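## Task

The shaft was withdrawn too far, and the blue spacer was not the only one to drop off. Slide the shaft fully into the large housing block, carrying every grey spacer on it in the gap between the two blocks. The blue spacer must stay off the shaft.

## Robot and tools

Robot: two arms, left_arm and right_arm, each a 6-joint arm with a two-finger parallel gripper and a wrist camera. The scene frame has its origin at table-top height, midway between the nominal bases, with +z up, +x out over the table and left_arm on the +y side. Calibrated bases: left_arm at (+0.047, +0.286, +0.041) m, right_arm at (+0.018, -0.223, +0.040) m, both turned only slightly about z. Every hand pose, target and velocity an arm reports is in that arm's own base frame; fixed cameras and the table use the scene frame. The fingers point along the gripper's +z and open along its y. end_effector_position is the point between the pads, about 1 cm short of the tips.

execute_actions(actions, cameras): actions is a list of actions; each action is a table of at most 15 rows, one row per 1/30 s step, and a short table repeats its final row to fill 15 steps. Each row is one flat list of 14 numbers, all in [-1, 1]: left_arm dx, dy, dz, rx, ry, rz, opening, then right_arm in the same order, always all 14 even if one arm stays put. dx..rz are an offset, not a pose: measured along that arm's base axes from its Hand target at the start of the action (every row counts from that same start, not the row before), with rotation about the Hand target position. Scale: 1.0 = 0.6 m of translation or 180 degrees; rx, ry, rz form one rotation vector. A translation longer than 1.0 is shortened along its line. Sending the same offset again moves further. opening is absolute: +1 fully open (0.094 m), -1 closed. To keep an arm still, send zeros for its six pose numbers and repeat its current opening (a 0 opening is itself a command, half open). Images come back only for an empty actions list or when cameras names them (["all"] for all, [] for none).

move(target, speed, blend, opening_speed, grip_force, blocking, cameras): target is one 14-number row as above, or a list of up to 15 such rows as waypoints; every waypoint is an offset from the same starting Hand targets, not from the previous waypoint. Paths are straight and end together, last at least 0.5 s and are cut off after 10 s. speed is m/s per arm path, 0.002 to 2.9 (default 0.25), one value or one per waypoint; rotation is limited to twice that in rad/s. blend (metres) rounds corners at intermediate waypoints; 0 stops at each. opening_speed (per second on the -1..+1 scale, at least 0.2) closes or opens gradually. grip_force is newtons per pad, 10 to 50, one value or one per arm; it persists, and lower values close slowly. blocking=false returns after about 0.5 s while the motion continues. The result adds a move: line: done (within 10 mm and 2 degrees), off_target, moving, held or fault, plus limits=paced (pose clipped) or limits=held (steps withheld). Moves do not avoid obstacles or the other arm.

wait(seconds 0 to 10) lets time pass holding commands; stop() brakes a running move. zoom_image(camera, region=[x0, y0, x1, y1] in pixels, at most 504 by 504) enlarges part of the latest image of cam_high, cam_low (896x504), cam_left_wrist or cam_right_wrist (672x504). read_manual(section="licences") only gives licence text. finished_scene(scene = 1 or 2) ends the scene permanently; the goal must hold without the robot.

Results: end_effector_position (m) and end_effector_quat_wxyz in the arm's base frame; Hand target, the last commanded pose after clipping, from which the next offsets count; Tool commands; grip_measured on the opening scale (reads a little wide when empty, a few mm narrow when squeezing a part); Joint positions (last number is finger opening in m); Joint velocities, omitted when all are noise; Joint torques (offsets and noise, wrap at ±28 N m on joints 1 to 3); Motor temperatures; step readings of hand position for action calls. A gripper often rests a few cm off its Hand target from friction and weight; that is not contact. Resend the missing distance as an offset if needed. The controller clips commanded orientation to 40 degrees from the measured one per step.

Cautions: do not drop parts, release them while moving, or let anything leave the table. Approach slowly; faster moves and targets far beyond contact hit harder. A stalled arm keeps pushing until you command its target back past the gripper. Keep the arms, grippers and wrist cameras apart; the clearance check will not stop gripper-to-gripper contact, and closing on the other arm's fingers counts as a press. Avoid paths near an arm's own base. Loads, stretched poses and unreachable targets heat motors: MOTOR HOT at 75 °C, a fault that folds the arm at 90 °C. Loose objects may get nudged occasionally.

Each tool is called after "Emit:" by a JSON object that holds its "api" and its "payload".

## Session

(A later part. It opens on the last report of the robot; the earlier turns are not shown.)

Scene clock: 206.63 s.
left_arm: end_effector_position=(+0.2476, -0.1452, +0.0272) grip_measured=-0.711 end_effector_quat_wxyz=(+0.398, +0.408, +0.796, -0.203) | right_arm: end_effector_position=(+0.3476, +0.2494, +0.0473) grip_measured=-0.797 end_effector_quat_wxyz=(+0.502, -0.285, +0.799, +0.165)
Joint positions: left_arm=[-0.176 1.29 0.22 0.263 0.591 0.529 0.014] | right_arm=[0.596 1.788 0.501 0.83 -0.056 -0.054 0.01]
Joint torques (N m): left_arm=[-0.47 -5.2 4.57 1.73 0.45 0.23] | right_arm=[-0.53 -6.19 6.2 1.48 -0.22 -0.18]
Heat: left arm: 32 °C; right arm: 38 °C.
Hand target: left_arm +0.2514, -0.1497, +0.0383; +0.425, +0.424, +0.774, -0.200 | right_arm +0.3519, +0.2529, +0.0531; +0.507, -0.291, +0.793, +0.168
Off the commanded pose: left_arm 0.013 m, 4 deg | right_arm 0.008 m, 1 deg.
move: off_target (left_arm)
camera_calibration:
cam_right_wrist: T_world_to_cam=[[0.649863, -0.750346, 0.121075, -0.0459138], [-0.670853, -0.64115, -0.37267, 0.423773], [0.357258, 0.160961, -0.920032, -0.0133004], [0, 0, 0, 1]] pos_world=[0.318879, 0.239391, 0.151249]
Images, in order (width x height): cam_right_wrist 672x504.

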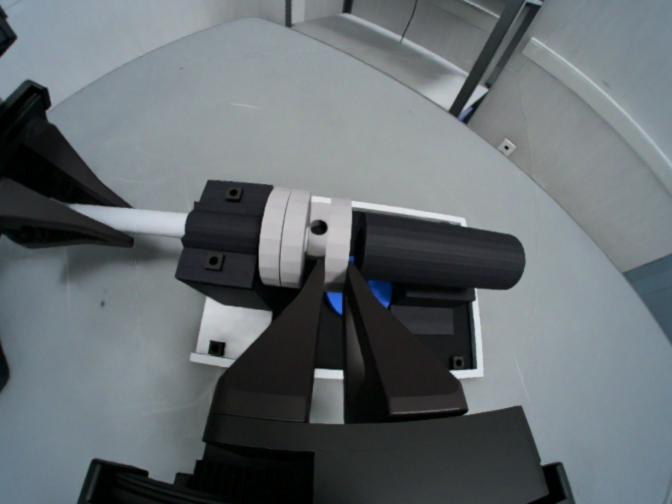

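Emit:
{"api": "move", "payload": {"target": [0,0,0,0,0,0,-1,0.0012,0.0008,0.0035,0,0,0,-1], "speed": 0.02, "cameras": ["cam_right_wrist"]}}

Emit:
{"api": "zoom_image", "payload": {"camera": "cam_right_wrist", "region": [240, 150, 390, 300]}}

Scene clock: 208.17 s.
left_arm: end_effector_position=(+0.2476, -0.1452, +0.0272) grip_measured=-0.711 end_effector_quat_wxyz=(+0.398, +0.408, +0.796, -0.203) | right_arm: end_effector_position=(+0.3478, +0.2496, +0.0463) grip_measured=-0.797 end_effector_quat_wxyz=(+0.499, -0.286, +0.801, +0.164)
Joint positions: left_arm=[-0.176 1.29 0.22 0.263 0.591 0.529 0.014] | right_arm=[0.596 1.788 0.506 0.818 -0.057 -0.054 0.01]
Joint torques (N m): left_arm=[-0.55 -5.18 4.89 1.71 0.5 0.2] | right_arm=[-0.54 -6.78 6.24 1.49 -0.18 -0.14]
Heat: left arm: 32 °C; right arm: 38 °C.
Hand target: left_arm +0.2514, -0.1497, +0.0383; +0.425, +0.424, +0.774, -0.200 | right_arm +0.3526, +0.2533, +0.0552; +0.507, -0.291, +0.794, +0.168
Off the commanded pose: left_arm 0.013 m, 4 deg | right_arm 0.011 m, 1 deg.
move: off_target (left_arm, right_arm)
camera_calibration:
cam_right_wrist: T_world_to_cam=[[0.650953, -0.749509, 0.1204, -0.0463197], [-0.672674, -0.643029, -0.366092, 0.424543], [0.35181, 0.157319, -0.922757, -0.0114438], [0, 0, 0, 1]] pos_world=[0.319757, 0.240077, 0.150439]
Images, in order (width x height): cam_right_wrist 672x504.

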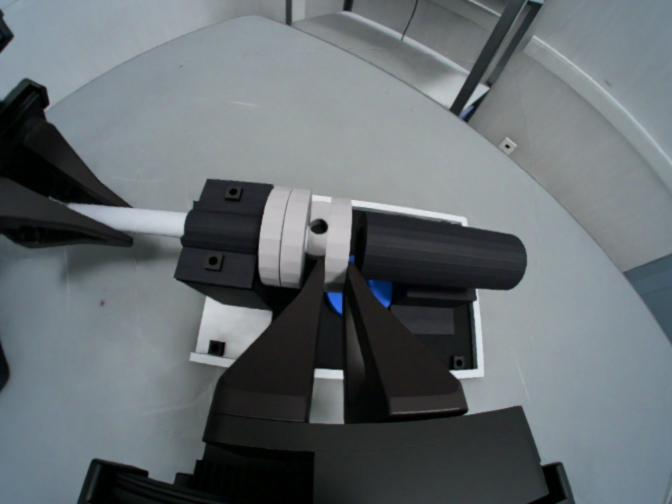

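Scaled by 3.360 from the camera's 672x504 image, which has a finer 960x720 frame.

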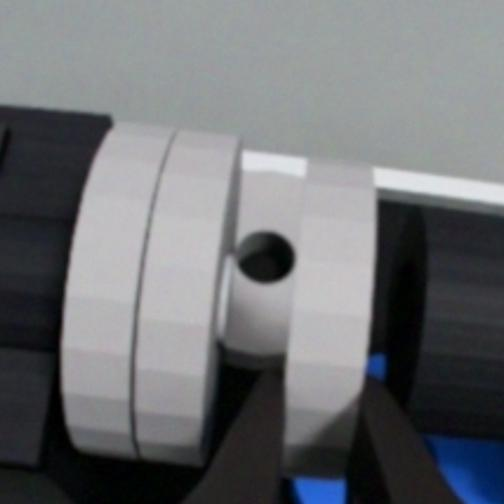

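Emit:
{"api": "move", "payload": {"target": [0,0,0,0,0,0,-1,0,0,0.006,0,0,0,-1], "speed": 0.03, "cameras": ["cam_right_wrist"]}}

Emit:
{"api": "zoom_image", "payload": {"camera": "cam_right_wrist", "region": [240, 150, 390, 300]}}

Scene clock: 209.30 s.
left_arm: end_effector_position=(+0.2476, -0.1452, +0.0272) grip_measured=-0.711 end_effector_quat_wxyz=(+0.398, +0.408, +0.796, -0.203) | right_arm: end_effector_position=(+0.3459, +0.2484, +0.0419) grip_measured=-0.797 end_effector_quat_wxyz=(+0.491, -0.288, +0.806, +0.162)
Joint positions: left_arm=[-0.176 1.29 0.22 0.263 0.591 0.529 0.014] | right_arm=[0.596 1.788 0.506 0.798 -0.057 -0.055 0.01]
Joint torques (N m): left_arm=[-0.57 -5.09 4.74 1.74 0.45 0.19] | right_arm=[-0.54 -8.09 6.46 1.42 -0.19 -0.14]
Heat: left arm: 32 °C; right arm: 38 °C.
Hand target: left_arm +0.2514, -0.1497, +0.0383; +0.425, +0.424, +0.774, -0.200 | right_arm +0.3525, +0.2534, +0.0588; +0.507, -0.291, +0.793, +0.168
Off the commanded pose: left_arm 0.013 m, 4 deg | right_arm 0.019 m, 2 deg.
move: off_target (left_arm, right_arm)
camera_calibration:
cam_right_wrist: T_world_to_cam=[[0.653241, -0.747869, 0.118183, -0.0465197], [-0.678211, -0.647357, -0.347792, 0.423064], [0.336609, 0.147039, -0.930093, -0.00647828], [0, 0, 0, 1]] pos_world=[0.319496, 0.240036, 0.146611]
Images, in order (width x height): cam_right_wrist 672x504.

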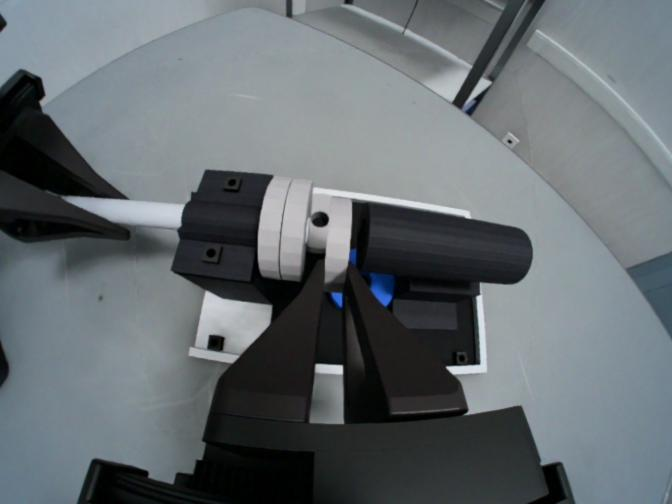

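Scaled by 3.360 from the camera's 672x504 image, which has a finer 960x720 frame.

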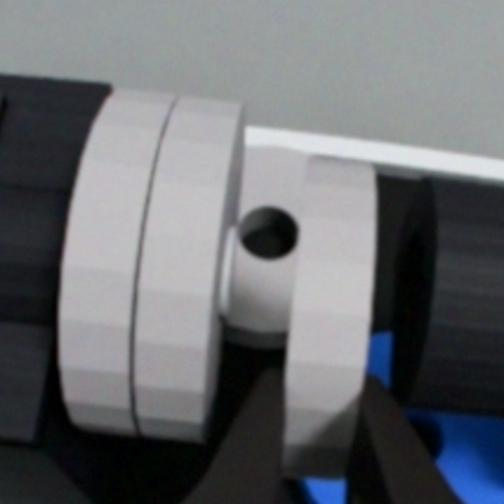

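Emit:
{"api": "move", "payload": {"target": [[0,0,0,0,0,0,-1,0,0,0.012,0,0,0,-1],[0,0,0,0,0,0,-1,-0.001,-0.001,-0.0065,0,0,0,-1]], "speed": 0.04, "cameras": ["cam_right_wrist"]}}

Emit:
{"api": "zoom_image", "payload": {"camera": "cam_right_wrist", "region": [240, 150, 390, 300]}}

Scene clock: 211.43 s.
left_arm: end_effector_position=(+0.2476, -0.1452, +0.0272) grip_measured=-0.711 end_effector_quat_wxyz=(+0.398, +0.408, +0.796, -0.203) | right_arm: end_effector_position=(+0.3501, +0.2513, +0.0558) grip_measured=-0.797 end_effector_quat_wxyz=(+0.505, -0.285, +0.797, +0.166)
Joint positions: left_arm=[-0.176 1.29 0.22 0.263 0.591 0.529 0.014] | right_arm=[0.596 1.762 0.517 0.795 -0.057 -0.055 0.01]
Joint torques (N m): left_arm=[-0.59 -5.22 4.9 1.73 0.49 0.21] | right_arm=[-0.61 -4.88 5.22 1.68 -0.19 -0.14]
Heat: left arm: 32 °C; right arm: 38 °C.
Hand target: left_arm +0.2514, -0.1497, +0.0383; +0.425, +0.424, +0.774, -0.200 | right_arm +0.3520, +0.2528, +0.0550; +0.507, -0.291, +0.793, +0.168
Off the commanded pose: left_arm 0.013 m, 4 deg | right_arm 0.003 m, 1 deg.
move: off_target (left_arm)
camera_calibration:
cam_right_wrist: T_world_to_cam=[[0.650162, -0.749924, 0.122081, -0.0473889], [-0.667793, -0.64065, -0.378973, 0.429032], [0.362412, 0.164869, -0.91732, -0.00961173], [0, 0, 0, 1]] pos_world=[0.320798, 0.240906, 0.15956]
Images, in order (width x height): cam_right_wrist 672x504.

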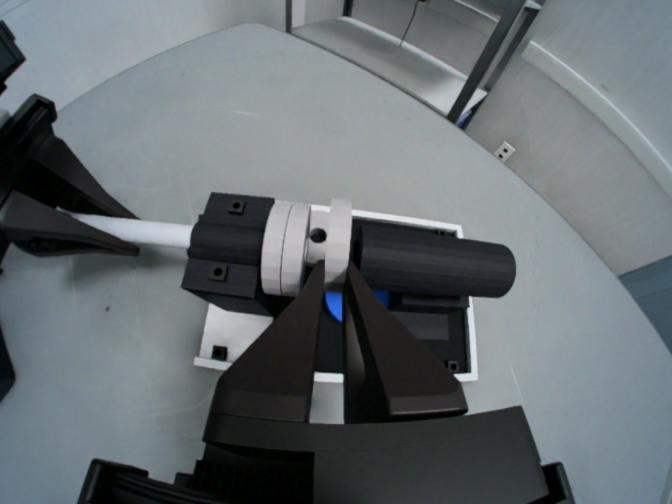

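Scaled by 3.360 from the camera's 672x504 image, which has a finer 960x720 frame.

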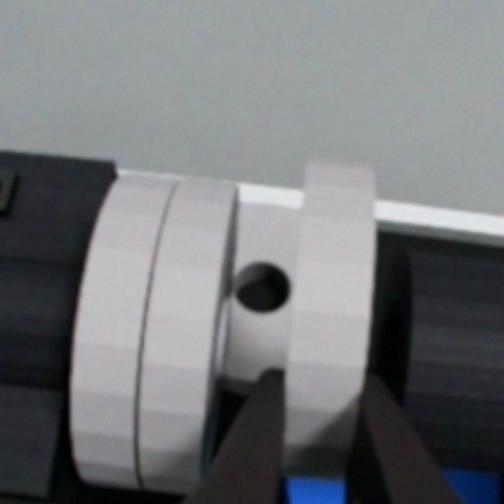

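Emit:
{"api": "move", "payload": {"target": [0,0,0,0,0,0,-1,-0.001,-0.0008,-0.0095,0,0,0,-1], "speed": 0.03, "cameras": ["cam_right_wrist"]}}

Emit:
{"api": "zoom_image", "payload": {"camera": "cam_right_wrist", "region": [240, 150, 390, 300]}}

Scene clock: 213.07 s.
left_arm: end_effector_position=(+0.2476, -0.1452, +0.0272) grip_measured=-0.711 end_effector_quat_wxyz=(+0.398, +0.408, +0.796, -0.203) | right_arm: end_effector_position=(+0.3517, +0.2525, +0.0533) grip_measured=-0.797 end_effector_quat_wxyz=(+0.509, -0.285, +0.795, +0.167)
Joint positions: left_arm=[-0.176 1.29 0.22 0.263 0.591 0.529 0.014] | right_arm=[0.596 1.786 0.517 0.828 -0.058 -0.055 0.01]
Joint torques (N m): left_arm=[-0.64 -5.2 4.59 1.72 0.47 0.2] | right_arm=[-0.59 -4.94 4.41 1.71 -0.19 -0.14]
Heat: left arm: 32 °C; right arm: 38 °C.
Hand target: left_arm +0.2514, -0.1497, +0.0383; +0.425, +0.424, +0.774, -0.200 | right_arm +0.3514, +0.2523, +0.0493; +0.507, -0.291, +0.793, +0.168
Off the commanded pose: left_arm 0.013 m, 4 deg | right_arm 0.004 m, 1 deg.
move: off_target (left_arm)
camera_calibration:
cam_right_wrist: T_world_to_cam=[[0.649578, -0.7503, 0.122876, -0.0470198], [-0.664803, -0.638942, -0.387027, 0.42884], [0.368897, 0.169716, -0.913844, -0.0164989], [0, 0, 0, 1]] pos_world=[0.321724, 0.241525, 0.156673]
Images, in order (width x height): cam_right_wrist 672x504.

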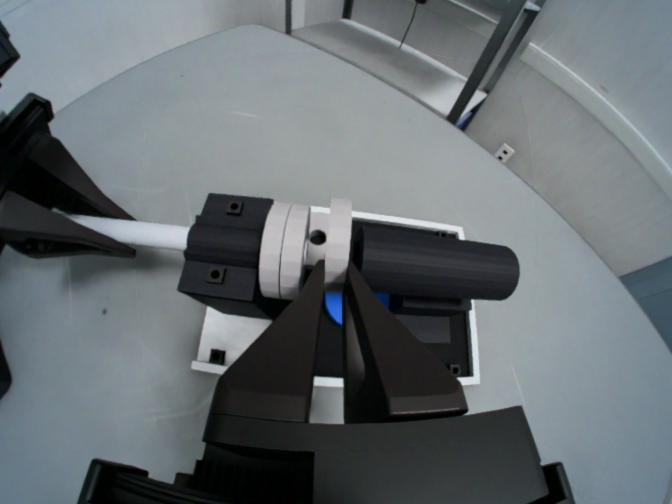

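Scaled by 3.360 from the camera's 672x504 image, which has a finer 960x720 frame.

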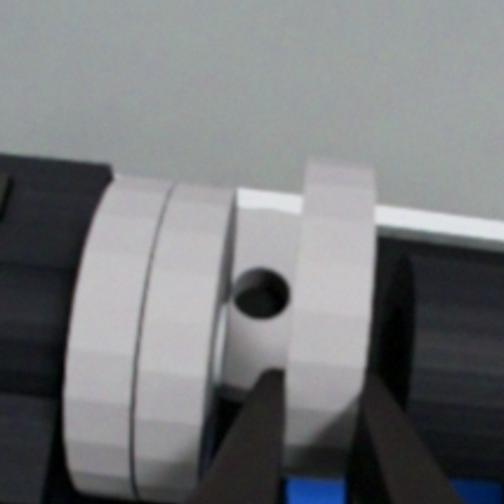

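Emit:
{"api": "move", "payload": {"target": [0,0,0,0,0,0,-1,-0.0047,-0.0034,-0.007,0,0,0,-1], "speed": 0.03, "cameras": ["cam_right_wrist"]}}

Emit:
{"api": "zoom_image", "payload": {"camera": "cam_right_wrist", "region": [240, 150, 390, 300]}}

Scene clock: 214.27 s.
left_arm: end_effector_position=(+0.2476, -0.1452, +0.0272) grip_measured=-0.711 end_effector_quat_wxyz=(+0.398, +0.408, +0.796, -0.203) | right_arm: end_effector_position=(+0.3509, +0.2520, +0.0517) grip_measured=-0.797 end_effector_quat_wxyz=(+0.512, -0.284, +0.793, +0.167)
Joint positions: left_arm=[-0.176 1.29 0.22 0.263 0.591 0.529 0.014] | right_arm=[0.596 1.798 0.507 0.856 -0.058 -0.055 0.01]
Joint torques (N m): left_arm=[-0.58 -5.07 4.66 1.75 0.47 0.19] | right_arm=[-0.68 -4.97 3.73 1.7 -0.19 -0.14]
Heat: left arm: 32 °C; right arm: 38 °C.
Hand target: left_arm +0.2514, -0.1497, +0.0383; +0.425, +0.424, +0.774, -0.200 | right_arm +0.3486, +0.2503, +0.0451; +0.507, -0.291, +0.793, +0.168
Off the commanded pose: left_arm 0.013 m, 4 deg | right_arm 0.007 m, 1 deg.
move: off_target (left_arm)
camera_calibration:
cam_right_wrist: T_world_to_cam=[[0.648791, -0.750842, 0.123721, -0.0462524], [-0.662358, -0.637247, -0.393952, 0.426483], [0.374637, 0.173645, -0.910766, -0.0206984], [0, 0, 0, 1]] pos_world=[0.320247, 0.240641, 0.154885]
Images, in order (width x height): cam_right_wrist 672x504.

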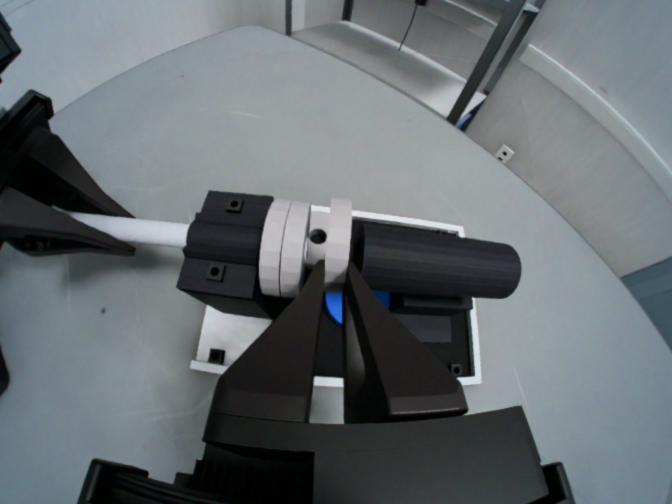

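Scaled by 3.360 from the camera's 672x504 image, which has a finer 960x720 frame.

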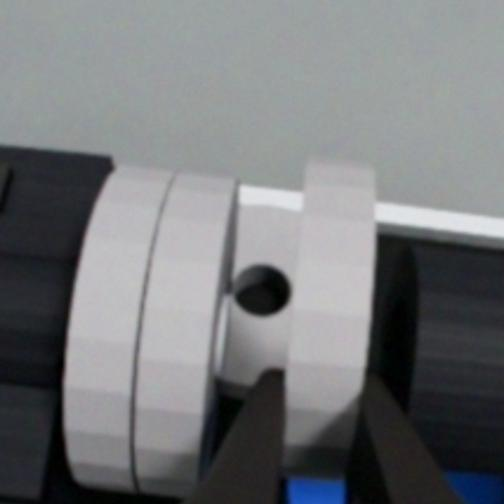

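Emit:
{"api": "move", "payload": {"target": [0,0,0,0,0,0,-1,-0.004,-0.003,-0.004,0,0,0,-1], "speed": 0.03, "cameras": ["cam_right_wrist"]}}

Emit:
{"api": "zoom_image", "payload": {"camera": "cam_right_wrist", "region": [240, 150, 390, 300]}}

Scene clock: 215.73 s.
left_arm: end_effector_position=(+0.2476, -0.1452, +0.0272) grip_measured=-0.711 end_effector_quat_wxyz=(+0.398, +0.408, +0.796, -0.203) | right_arm: end_effector_position=(+0.3488, +0.2507, +0.0510) grip_measured=-0.797 end_effector_quat_wxyz=(+0.514, -0.284, +0.792, +0.168)
Joint positions: left_arm=[-0.176 1.29 0.22 0.263 0.591 0.529 0.014] | right_arm=[0.596 1.798 0.493 0.875 -0.059 -0.055 0.01]
Joint torques (N m): left_arm=[-0.69 -5.14 4.59 1.69 0.44 0.22] | right_arm=[-0.72 -4.64 3.63 1.72 -0.19 -0.15]
Heat: left arm: 32 °C; right arm: 38 °C.
Hand target: left_arm +0.2514, -0.1497, +0.0383; +0.425, +0.424, +0.774, -0.200 | right_arm +0.3462, +0.2485, +0.0427; +0.507, -0.291, +0.793, +0.168
Off the commanded pose: left_arm 0.013 m, 4 deg | right_arm 0.009 m, 1 deg.
move: off_target (left_arm)
camera_calibration:
cam_right_wrist: T_world_to_cam=[[0.648938, -0.750619, 0.124304, -0.0459993], [-0.660324, -0.636796, -0.398075, 0.423327], [0.377958, 0.176245, -0.908892, -0.0221605], [0, 0, 0, 1]] pos_world=[0.317759, 0.238951, 0.154092]
Images, in order (width x height): cam_right_wrist 672x504.

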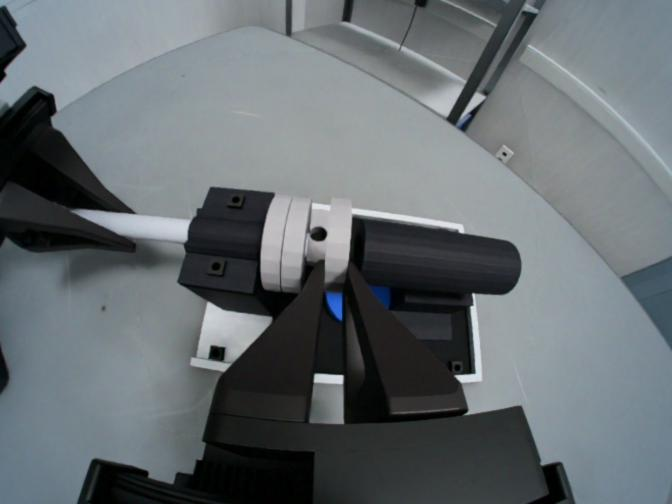

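Scaled by 3.360 from the camera's 672x504 image, which has a finer 960x720 frame.

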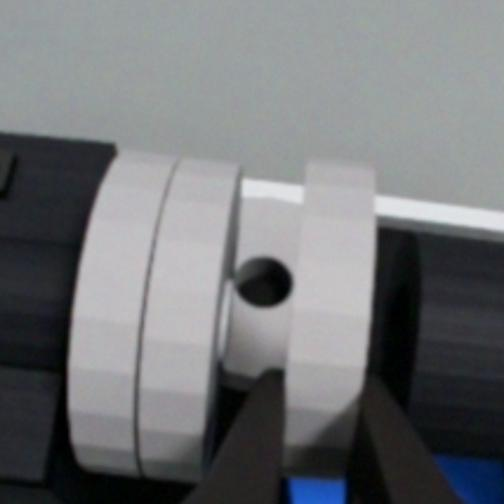

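Emit:
{"api": "move", "payload": {"target": [0,0,0,0,0,0,-1,-0.002,-0.0015,-0.0035,0,0,0,-1], "speed": 0.03, "cameras": ["cam_right_wrist"]}}

Emit:
{"api": "zoom_image", "payload": {"camera": "cam_right_wrist", "region": [240, 150, 390, 300]}}

Scene clock: 216.97 s.
left_arm: end_effector_position=(+0.2476, -0.1452, +0.0272) grip_measured=-0.711 end_effector_quat_wxyz=(+0.398, +0.408, +0.796, -0.203) | right_arm: end_effector_position=(+0.3473, +0.2497, +0.0473) grip_measured=-0.797 end_effector_quat_wxyz=(+0.512, -0.285, +0.793, +0.168)
Joint positions: left_arm=[-0.176 1.29 0.22 0.263 0.591 0.529 0.014] | right_arm=[0.596 1.808 0.485 0.89 -0.059 -0.055 0.01]
Joint torques (N m): left_arm=[-0.57 -5.16 4.78 1.71 0.46 0.21] | right_arm=[-0.73 -4.9 3.58 1.74 -0.19 -0.13]
Heat: left arm: 32 °C; right arm: 38 °C.
Hand target: left_arm +0.2514, -0.1497, +0.0383; +0.425, +0.424, +0.774, -0.200 | right_arm +0.3450, +0.2476, +0.0406; +0.507, -0.291, +0.793, +0.168
Off the commanded pose: left_arm 0.013 m, 4 deg | right_arm 0.007 m, 1 deg.
move: off_target (left_arm)
camera_calibration:
cam_right_wrist: T_world_to_cam=[[0.649441, -0.750202, 0.124192, -0.0455263], [-0.661378, -0.637869, -0.394592, 0.420667], [0.375242, 0.174126, -0.910425, -0.0233512], [0, 0, 0, 1]] pos_world=[0.316549, 0.238242, 0.150386]
Images, in order (width x height): cam_right_wrist 672x504.

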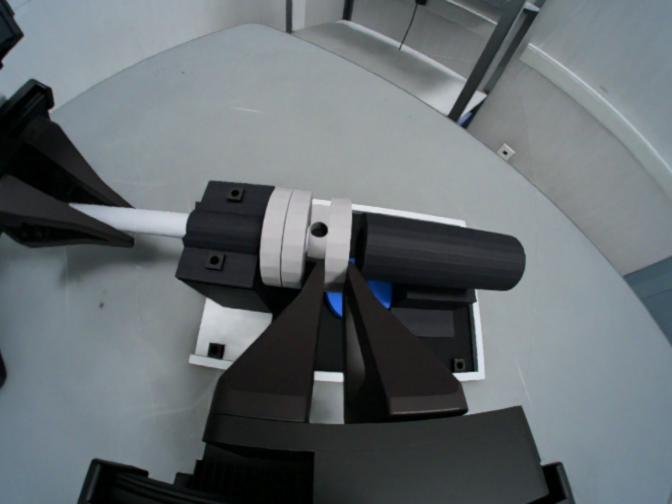

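Scaled by 3.360 from the camera's 672x504 image, which has a finer 960x720 frame.

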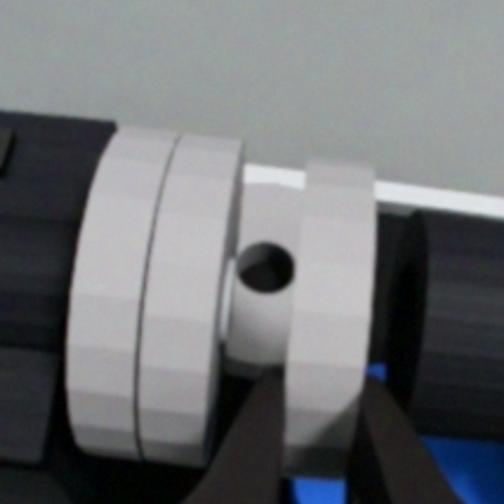

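Emit:
{"api": "move", "payload": {"target": [0,0,0,0,0,0,-1,0.0008,0.0006,0.0055,0,0,0,-1], "speed": 0.03, "cameras": ["cam_right_wrist"]}}

Emit:
{"api": "zoom_image", "payload": {"camera": "cam_right_wrist", "region": [240, 150, 390, 300]}}

Scene clock: 218.17 s.
left_arm: end_effector_position=(+0.2476, -0.1452, +0.0272) grip_measured=-0.711 end_effector_quat_wxyz=(+0.398, +0.408, +0.796, -0.203) | right_arm: end_effector_position=(+0.3473, +0.2497, +0.0473) grip_measured=-0.797 end_effector_quat_wxyz=(+0.512, -0.285, +0.793, +0.168)
Joint positions: left_arm=[-0.176 1.29 0.22 0.263 0.591 0.529 0.014] | right_arm=[0.596 1.808 0.485 0.89 -0.059 -0.055 0.01]
Joint torques (N m): left_arm=[-0.54 -5.24 4.83 1.73 0.48 0.22] | right_arm=[-0.75 -5.9 3.95 1.53 -0.19 -0.14]
Heat: left arm: 32 °C; right arm: 38 °C.
Hand target: left_arm +0.2514, -0.1497, +0.0383; +0.425, +0.424, +0.774, -0.200 | right_arm +0.3455, +0.2479, +0.0439; +0.507, -0.291, +0.793, +0.168
Off the commanded pose: left_arm 0.013 m, 4 deg | right_arm 0.004 m, 1 deg.
move: off_target (left_arm)
camera_calibration:
cam_right_wrist: T_world_to_cam=[[0.649424, -0.750205, 0.124261, -0.0455432], [-0.661216, -0.637809, -0.394959, 0.420698], [0.375555, 0.174332, -0.910256, -0.023434], [0, 0, 0, 1]] pos_world=[0.31655, 0.238243, 0.150487]
Images, in order (width x height): cam_right_wrist 672x504.

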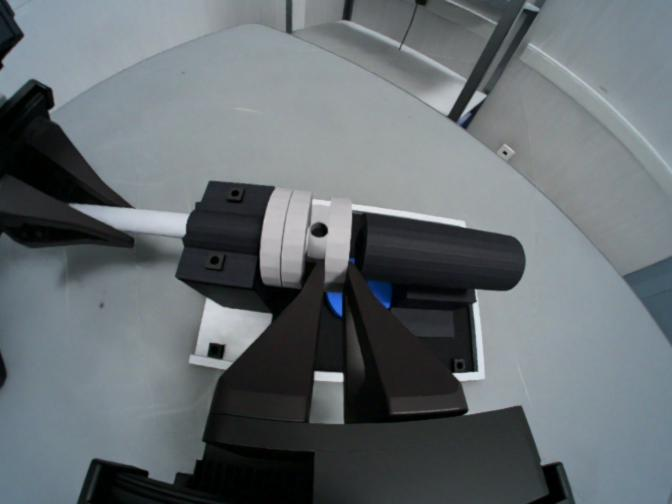

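Scaled by 3.360 from the camera's 672x504 image, which has a finer 960x720 frame.

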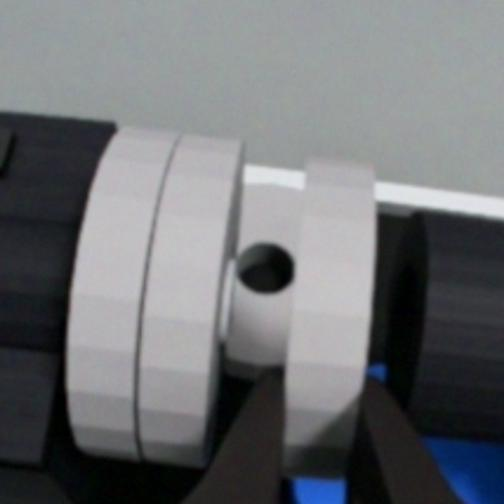

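Emit:
{"api": "move", "payload": {"target": [0,0,0,0,0,0,-1,0.001,0.0008,0.0035,0,0,0,-1], "speed": 0.03}}

Emit:
{"api": "move", "payload": {"target": [0,0,0,0,0,0,-1,0.001,0.0008,0.0025,0,0,0,-1], "speed": 0.03, "cameras": ["cam_right_wrist"]}}

Emit:
{"api": "zoom_image", "payload": {"camera": "cam_right_wrist", "region": [240, 150, 390, 300]}}

Scene clock: 219.37 s.
left_arm: end_effector_position=(+0.2476, -0.1452, +0.0272) grip_measured=-0.711 end_effector_quat_wxyz=(+0.398, +0.408, +0.796, -0.203) | right_arm: end_effector_position=(+0.3466, +0.2492, +0.0455) grip_measured=-0.797 end_effector_quat_wxyz=(+0.509, -0.285, +0.795, +0.167)
Joint positions: left_arm=[-0.176 1.29 0.22 0.263 0.591 0.529 0.014] | right_arm=[0.596 1.808 0.485 0.882 -0.059 -0.055 0.01]
Joint torques (N m): left_arm=[-0.57 -5.09 4.66 1.72 0.44 0.19] | right_arm=[-0.69 -6.56 4.33 1.49 -0.18 -0.14]
Heat: left arm: 32 °C; right arm: 38 °C.
Hand target: left_arm +0.2514, -0.1497, +0.0383; +0.425, +0.424, +0.774, -0.200 | right_arm +0.3461, +0.2484, +0.0460; +0.508, -0.291, +0.793, +0.168
Off the commanded pose: left_arm 0.013 m, 4 deg | right_arm 0.001 m, 1 deg.
move: off_target (left_arm)

Scene clock: 220.10 s.
left_arm: end_effector_position=(+0.2476, -0.1452, +0.0272) grip_measured=-0.711 end_effector_quat_wxyz=(+0.398, +0.408, +0.796, -0.203) | right_arm: end_effector_position=(+0.3457, +0.2486, +0.0433) grip_measured=-0.797 end_effector_quat_wxyz=(+0.505, -0.286, +0.797, +0.166)
Joint positions: left_arm=[-0.176 1.29 0.22 0.263 0.591 0.529 0.014] | right_arm=[0.596 1.808 0.485 0.872 -0.059 -0.055 0.01]
Joint torques (N m): left_arm=[-0.65 -5.14 4.68 1.74 0.47 0.19] | right_arm=[-0.69 -6.98 4.66 1.49 -0.18 -0.13]
Heat: left arm: 32 °C; right arm: 38 °C.
Hand target: left_arm +0.2514, -0.1497, +0.0383; +0.425, +0.424, +0.774, -0.200 | right_arm +0.3467, +0.2489, +0.0475; +0.507, -0.291, +0.793, +0.168
Off the commanded pose: left_arm 0.013 m, 4 deg | right_arm 0.004 m, 1 deg.
move: off_target (left_arm)
camera_calibration:
cam_right_wrist: T_world_to_cam=[[0.651191, -0.749008, 0.122222, -0.0456426], [-0.666989, -0.641672, -0.378658, 0.419597], [0.362045, 0.165058, -0.917431, -0.0190787], [0, 0, 0, 1]] pos_world=[0.316496, 0.238206, 0.146959]
Images, in order (width x height): cam_right_wrist 672x504.

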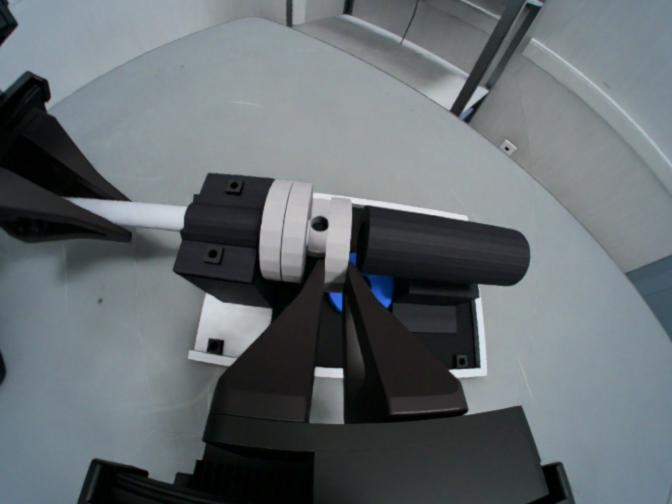

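Scaled by 3.360 from the camera's 672x504 image, which has a finer 960x720 frame.

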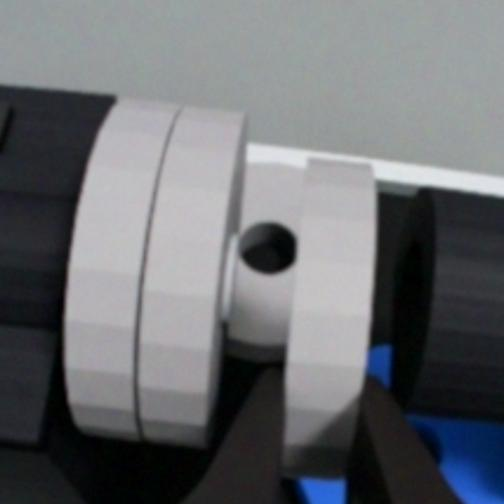

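Emit:
{"api": "move", "payload": {"target": [[0,0,0,0,0,0,-1,0.003,0.002,0.027,0,0,0,-1],[0,0,0,0,0,0,-1,-0.0016,-0.0013,-0.0088,0,0,0,-1]], "speed": 0.04, "cameras": ["cam_right_wrist"]}}

Emit:
{"api": "zoom_image", "payload": {"camera": "cam_right_wrist", "region": [240, 150, 390, 300]}}

Scene clock: 222.83 s.
left_arm: end_effector_position=(+0.2476, -0.1452, +0.0272) grip_measured=-0.711 end_effector_quat_wxyz=(+0.398, +0.408, +0.796, -0.203) | right_arm: end_effector_position=(+0.3480, +0.2502, +0.0488) grip_measured=-0.797 end_effector_quat_wxyz=(+0.512, -0.285, +0.793, +0.168)
Joint positions: left_arm=[-0.176 1.29 0.22 0.263 0.591 0.529 0.014] | right_arm=[0.596 1.803 0.49 0.878 -0.059 -0.055 0.01]
Joint torques (N m): left_arm=[-0.44 -5.18 4.81 1.7 0.46 0.23] | right_arm=[-0.73 -4.93 3.62 1.68 -0.18 -0.13]
Heat: left arm: 32 °C; right arm: 38 °C.
Hand target: left_arm +0.2514, -0.1497, +0.0383; +0.425, +0.424, +0.774, -0.200 | right_arm +0.3458, +0.2481, +0.0423; +0.507, -0.291, +0.793, +0.168
Off the commanded pose: left_arm 0.013 m, 4 deg | right_arm 0.007 m, 1 deg.
move: off_target (left_arm)
camera_calibration:
cam_right_wrist: T_world_to_cam=[[0.649452, -0.750202, 0.124133, -0.0457987], [-0.661525, -0.63792, -0.394262, 0.422087], [0.374963, 0.173937, -0.910576, -0.0220878], [0, 0, 0, 1]] pos_world=[0.317247, 0.238742, 0.151985]
Images, in order (width x height): cam_right_wrist 672x504.

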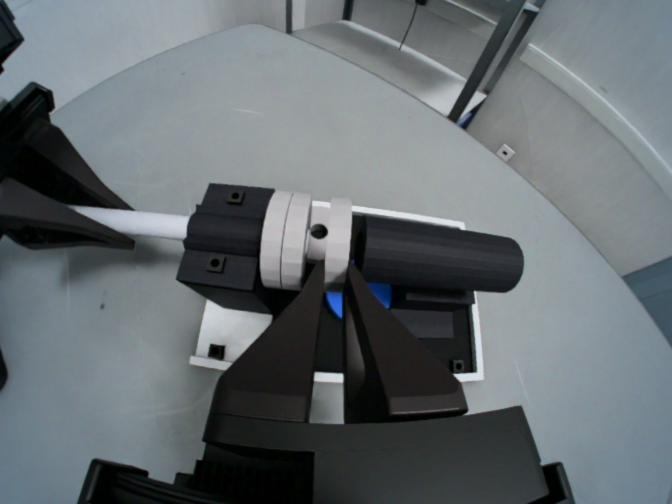

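Scaled by 3.360 from the camera's 672x504 image, which has a finer 960x720 frame.

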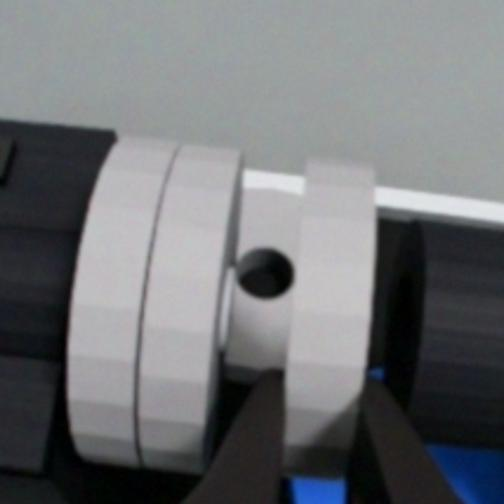

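Emit:
{"api": "move", "payload": {"target": [[0.010,-0.015,0,0.03,-0.045,0,-1,0,0,0,0,0,0,-1],[0.018,-0.026,0,-0.03,0.045,0,-1,0,0,0,0,0,0,-1],[0.018,-0.026,0,0,0,0,-1,0,0,0,0,0,0,-1]], "speed": 0.15, "cameras": ["cam_right_wrist"]}}

Emit:
{"api": "zoom_image", "payload": {"camera": "cam_right_wrist", "region": [240, 150, 390, 300]}}

Scene clock: 227.03 s.
left_arm: end_effector_position=(+0.2561, -0.1568, +0.0272) grip_measured=-0.711 end_effector_quat_wxyz=(+0.396, +0.404, +0.799, -0.205) | right_arm: end_effector_position=(+0.3489, +0.2492, +0.0492) grip_measured=-0.797 end_effector_quat_wxyz=(+0.513, -0.283, +0.793, +0.167)
Joint positions: left_arm=[-0.235 1.347 0.25 0.314 0.548 0.47 0.014] | right_arm=[0.593 1.803 0.49 0.88 -0.059 -0.055 0.01]
Joint torques (N m): left_arm=[-2.07 -4.07 5 1.93 0.28 0.21] | right_arm=[-0.44 -4.92 3.62 1.69 -0.19 -0.14]
Heat: left arm: 33 °C; right arm: 38 °C.
Hand target: left_arm +0.2622, -0.1653, +0.0384; +0.425, +0.424, +0.774, -0.200 | right_arm +0.3458, +0.2481, +0.0423; +0.508, -0.291, +0.793, +0.168
Off the commanded pose: left_arm 0.015 m, 5 deg | right_arm 0.008 m, 1 deg.
move: off_target (left_arm)
camera_calibration:
cam_right_wrist: T_world_to_cam=[[0.646997, -0.752272, 0.124428, -0.0458967], [-0.662772, -0.635527, -0.39603, 0.422241], [0.376999, 0.173763, -0.909768, -0.0225798], [0, 0, 0, 1]] pos_world=[0.318057, 0.237742, 0.152389]
Images, in order (width x height): cam_right_wrist 672x504.

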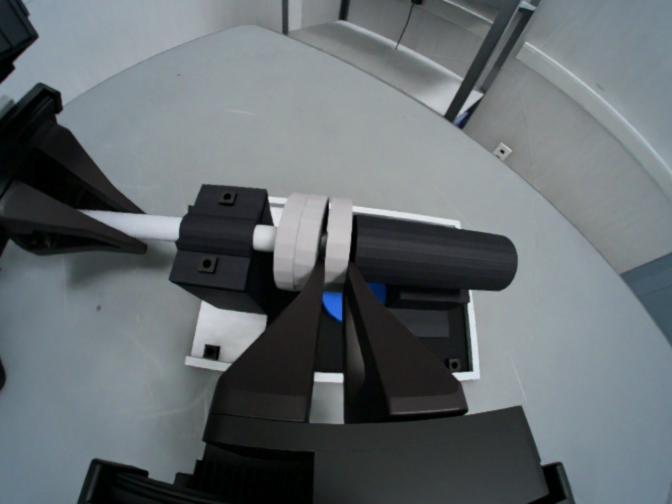

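Scaled by 3.360 from the camera's 672x504 image, which has a finer 960x720 frame.

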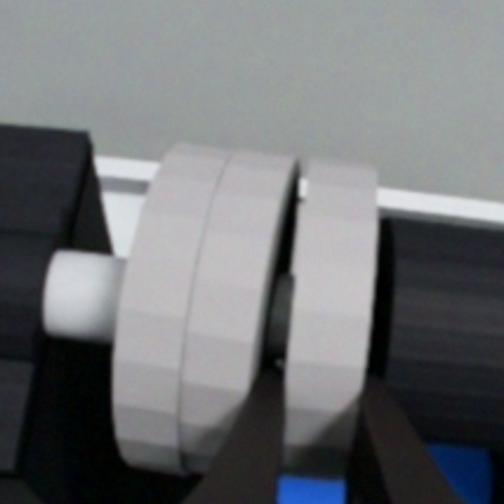

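Emit:
{"api": "move", "payload": {"target": [[0.006,-0.009,-0.003,0.03,-0.045,0,-1,0,0,0,0,0,0,-1],[0.01,-0.015,-0.003,-0.03,0.045,0,-1,0,0,0,0,0,0,-1],[0.01,-0.015,-0.003,0.03,-0.045,0,-1,0,0,0,0,0,0,-1],[0.01,-0.015,-0.003,0,0,0,-1,0,0,0,0,0,0,-1]], "speed": 0.15, "cameras": ["cam_right_wrist"]}}

Emit:
{"api": "zoom_image", "payload": {"camera": "cam_right_wrist", "region": [240, 150, 390, 300]}}

Scene clock: 232.47 s.
left_arm: end_effector_position=(+0.2593, -0.1595, +0.0230) grip_measured=-0.716 end_effector_quat_wxyz=(+0.410, +0.416, +0.792, -0.177) | right_arm: end_effector_position=(+0.3487, +0.2491, +0.0490) grip_measured=-0.797 end_effector_quat_wxyz=(+0.513, -0.283, +0.793, +0.167)
Joint positions: left_arm=[-0.279 1.372 0.227 0.402 0.478 0.475 0.013] | right_arm=[0.593 1.803 0.489 0.881 -0.059 -0.055 0.01]
Joint torques (N m): left_arm=[-1.28 -2.15 8.57 1.56 0.74 -0.11] | right_arm=[-0.44 -4.9 3.69 1.69 -0.19 -0.14]
Heat: left arm: 33 °C; right arm: 38 °C.
Hand target: left_arm +0.2682, -0.1742, +0.0365; +0.424, +0.424, +0.775, -0.200 | right_arm +0.3458, +0.2480, +0.0422; +0.507, -0.291, +0.793, +0.168
Off the commanded pose: left_arm 0.022 m, 4 deg | right_arm 0.007 m, 1 deg.
move: off_target (left_arm)
camera_calibration:
cam_right_wrist: T_world_to_cam=[[0.64702, -0.752262, 0.124365, -0.0457528], [-0.662927, -0.635595, -0.395661, 0.421907], [0.376686, 0.173556, -0.909937, -0.0224569], [0, 0, 0, 1]] pos_world=[0.317756, 0.237641, 0.152188]
Images, in order (width x height): cam_right_wrist 672x504.

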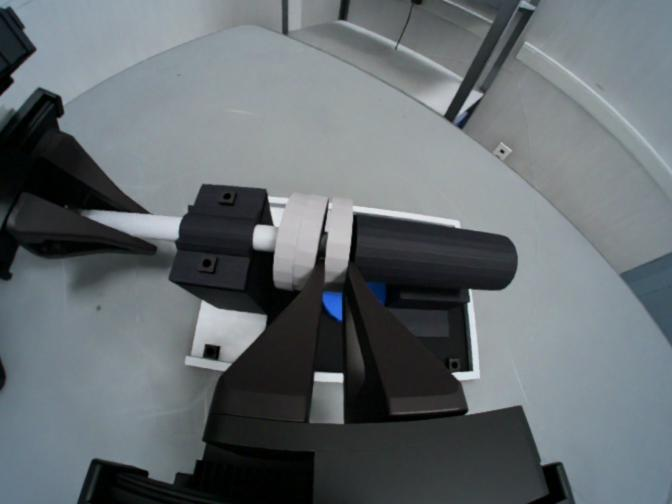

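Scaled by 3.360 from the camera's 672x504 image, which has a finer 960x720 frame.

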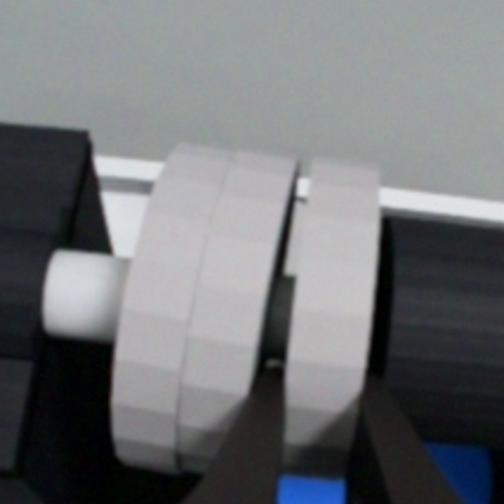

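Emit:
{"api": "wait", "payload": {"seconds": 0.1, "cameras": ["cam_low","cam_high","cam_left_wrist"]}}

Emit:
{"api": "zoom_image", "payload": {"camera": "cam_low", "region": [390, 230, 430, 270]}}

Emit:
{"api": "zoom_image", "payload": {"camera": "cam_left_wrist", "region": [260, 0, 420, 120]}}

Emit:
{"api": "zoom_image", "payload": {"camera": "cam_high", "region": [430, 210, 470, 250]}}

Scene clock: 233.47 s.
left_arm: end_effector_position=(+0.2594, -0.1596, +0.0232) grip_measured=-0.716 end_effector_quat_wxyz=(+0.410, +0.416, +0.792, -0.178) | right_arm: end_effector_position=(+0.3487, +0.2491, +0.0490) grip_measured=-0.797 end_effector_quat_wxyz=(+0.513, -0.283, +0.793, +0.167)
Joint positions: left_arm=[-0.279 1.372 0.227 0.402 0.478 0.475 0.013] | right_arm=[0.593 1.803 0.489 0.881 -0.059 -0.055 0.01]
Joint torques (N m): left_arm=[-1.17 -2.22 8.21 1.55 0.75 -0.13] | right_arm=[-0.46 -4.89 3.69 1.68 -0.19 -0.14]
Heat: left arm: 33 °C; right arm: 38 °C.
Hand target: left_arm +0.2683, -0.1743, +0.0366; +0.425, +0.424, +0.774, -0.200 | right_arm +0.3458, +0.2480, +0.0422; +0.507, -0.291, +0.793, +0.168
Tool commands: left_gripper/opening=-1.0 right_gripper/opening=-1.0
Off the commanded pose: left_arm 0.022 m, 4 deg | right_arm 0.007 m, 1 deg.
wait: 0.10 s; at rest from the start
camera_calibration:
cam_left_wrist: T_world_to_cam=[[-0.778226, -0.627058, 0.0341069, 0.0999165], [-0.618107, 0.755259, -0.218009, 0.299341], [0.110945, -0.190742, -0.975351, 0.072934], [0, 0, 0, 1]] pos_world=[0.254691, -0.149515, 0.132987]
Images, in order (width x height): cam_high 896x504, cam_low 896x504, cam_left_wrist 672x504.

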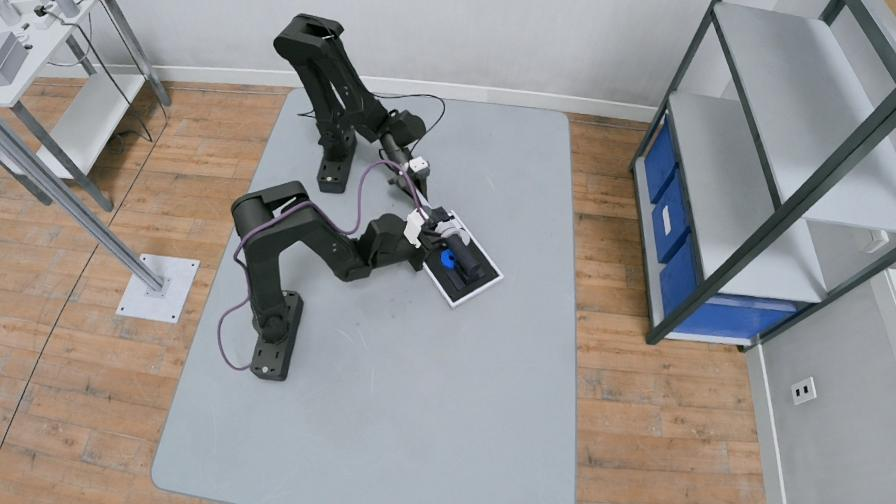

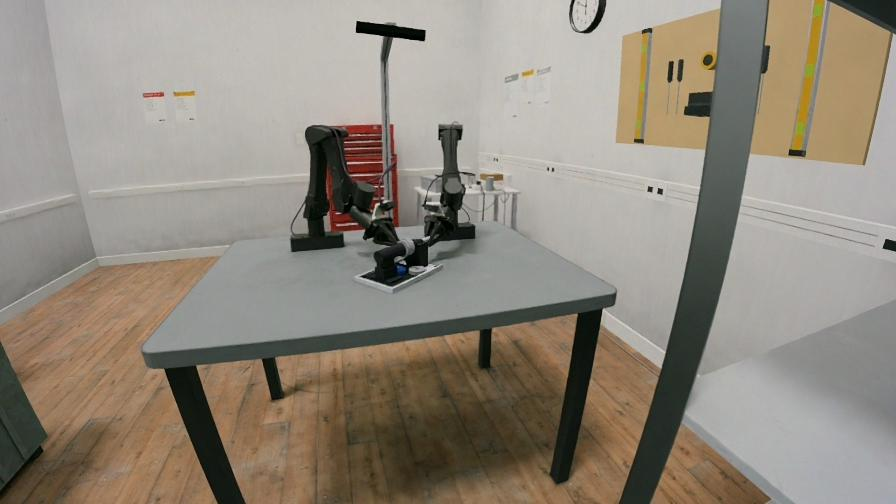

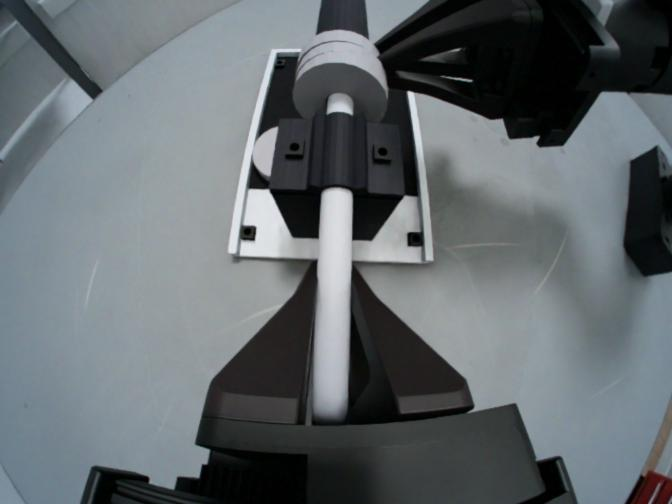

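Scaled by 12.600 from the camera's 896x504 image, which has a finer 1280x720 frame.

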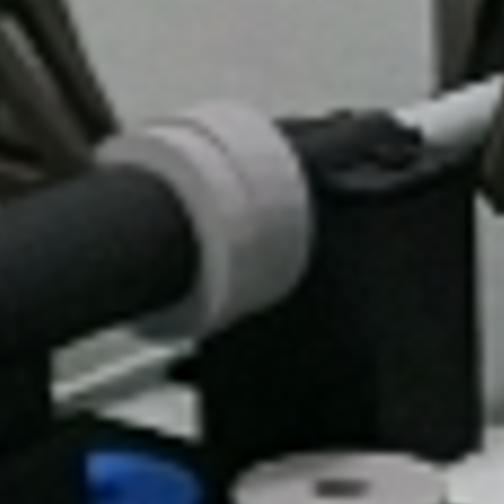

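Scaled by 3.150 from the camera's 672x504 image, which has a finer 960x720 frame.

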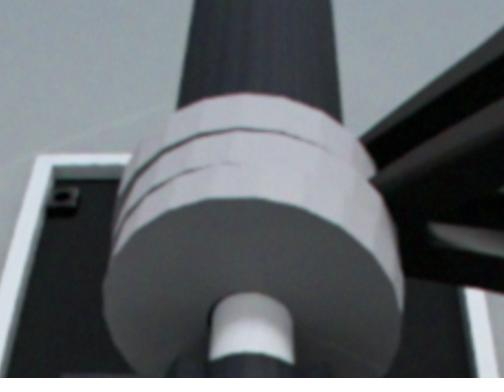

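Scaled by 12.600 from the camera's 896x504 image, which has a finer 1280x720 frame.

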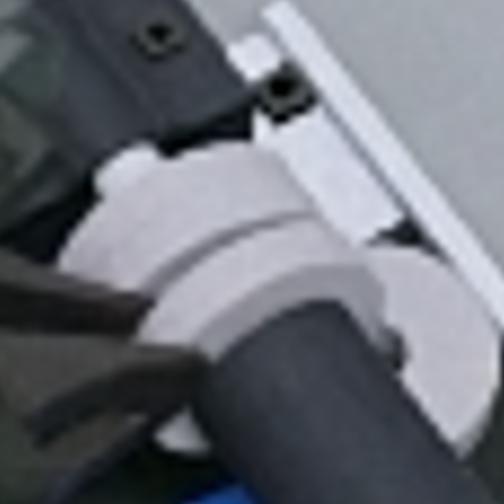

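Emit:
{"api": "move", "payload": {"target": [[-0.0149,0.0245,-0.01,0,0,0,-1,0,0,0,0,0,0,-1],[-0.0149,0.0245,-0.01,0,0,0,-0.4,0,0,0,0,0,0,-1]], "speed": 0.1, "cameras": ["cam_left_wrist","cam_right_wrist"]}}

Emit:
{"api": "zoom_image", "payload": {"camera": "cam_right_wrist", "region": [240, 150, 390, 300]}}

Scene clock: 236.37 s.
left_arm: end_effector_position=(+0.2582, -0.1585, +0.0265) grip_measured=-0.402 end_effector_quat_wxyz=(+0.415, +0.421, +0.782, -0.197) | right_arm: end_effector_position=(+0.3487, +0.2491, +0.0490) grip_measured=-0.797 end_effector_quat_wxyz=(+0.513, -0.283, +0.793, +0.167)
Joint positions: left_arm=[-0.234 1.379 0.227 0.404 0.557 0.506 0.028] | right_arm=[0.593 1.803 0.489 0.881 -0.059 -0.055 0.01]
Joint torques (N m): left_arm=[0.57 -4.1 4.67 1.49 0.45 0.1] | right_arm=[-0.47 -4.9 3.69 1.69 -0.2 -0.14]
Heat: left arm: 33 °C; right arm: 38 °C.
Hand target: left_arm +0.2593, -0.1596, +0.0306; +0.425, +0.424, +0.774, -0.200 | right_arm +0.3458, +0.2480, +0.0422; +0.507, -0.291, +0.793, +0.168
Off the commanded pose: left_arm 0.004 m, 1 deg | right_arm 0.007 m, 1 deg.
move: done; target 2's new opening was sent with left_arm's hand 0.008 m and 3 deg from that target
camera_calibration:
cam_left_wrist: T_world_to_cam=[[-0.797231, -0.601231, 0.0542654, 0.107997], [-0.594214, 0.765708, -0.246171, 0.29479], [0.106454, -0.2285, -0.967706, 0.0715189], [0, 0, 0, 1]] pos_world=[0.253653, -0.14445, 0.135918]
cam_right_wrist: T_world_to_cam=[[0.64702, -0.752262, 0.124365, -0.0457528], [-0.662927, -0.635595, -0.395661, 0.421907], [0.376686, 0.173556, -0.909937, -0.0224569], [0, 0, 0, 1]] pos_world=[0.317756, 0.237641, 0.152188]
Images, in order (width x height): cam_left_wrist 672x504, cam_right_wrist 672x504.

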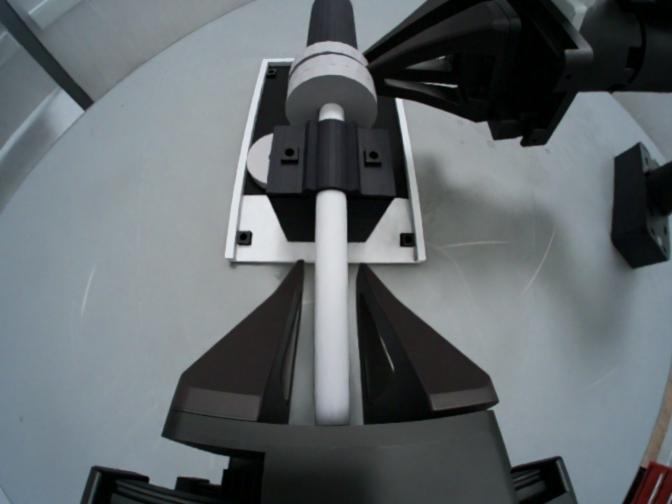

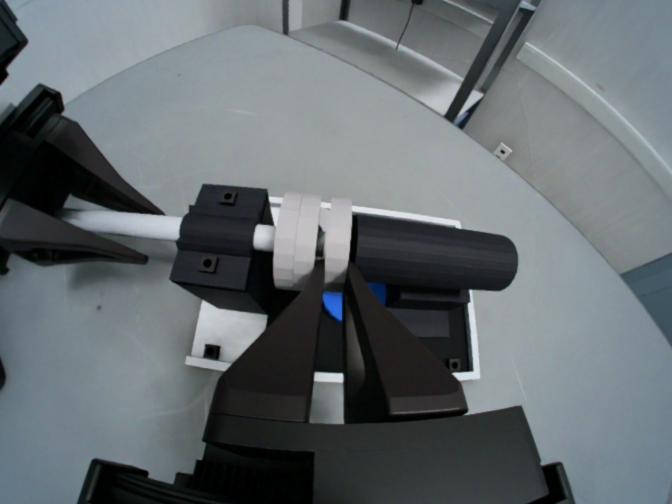

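Scaled by 3.360 from the camera's 672x504 image, which has a finer 960x720 frame.

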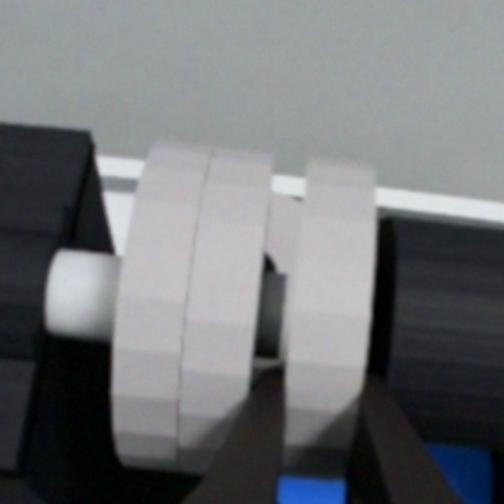

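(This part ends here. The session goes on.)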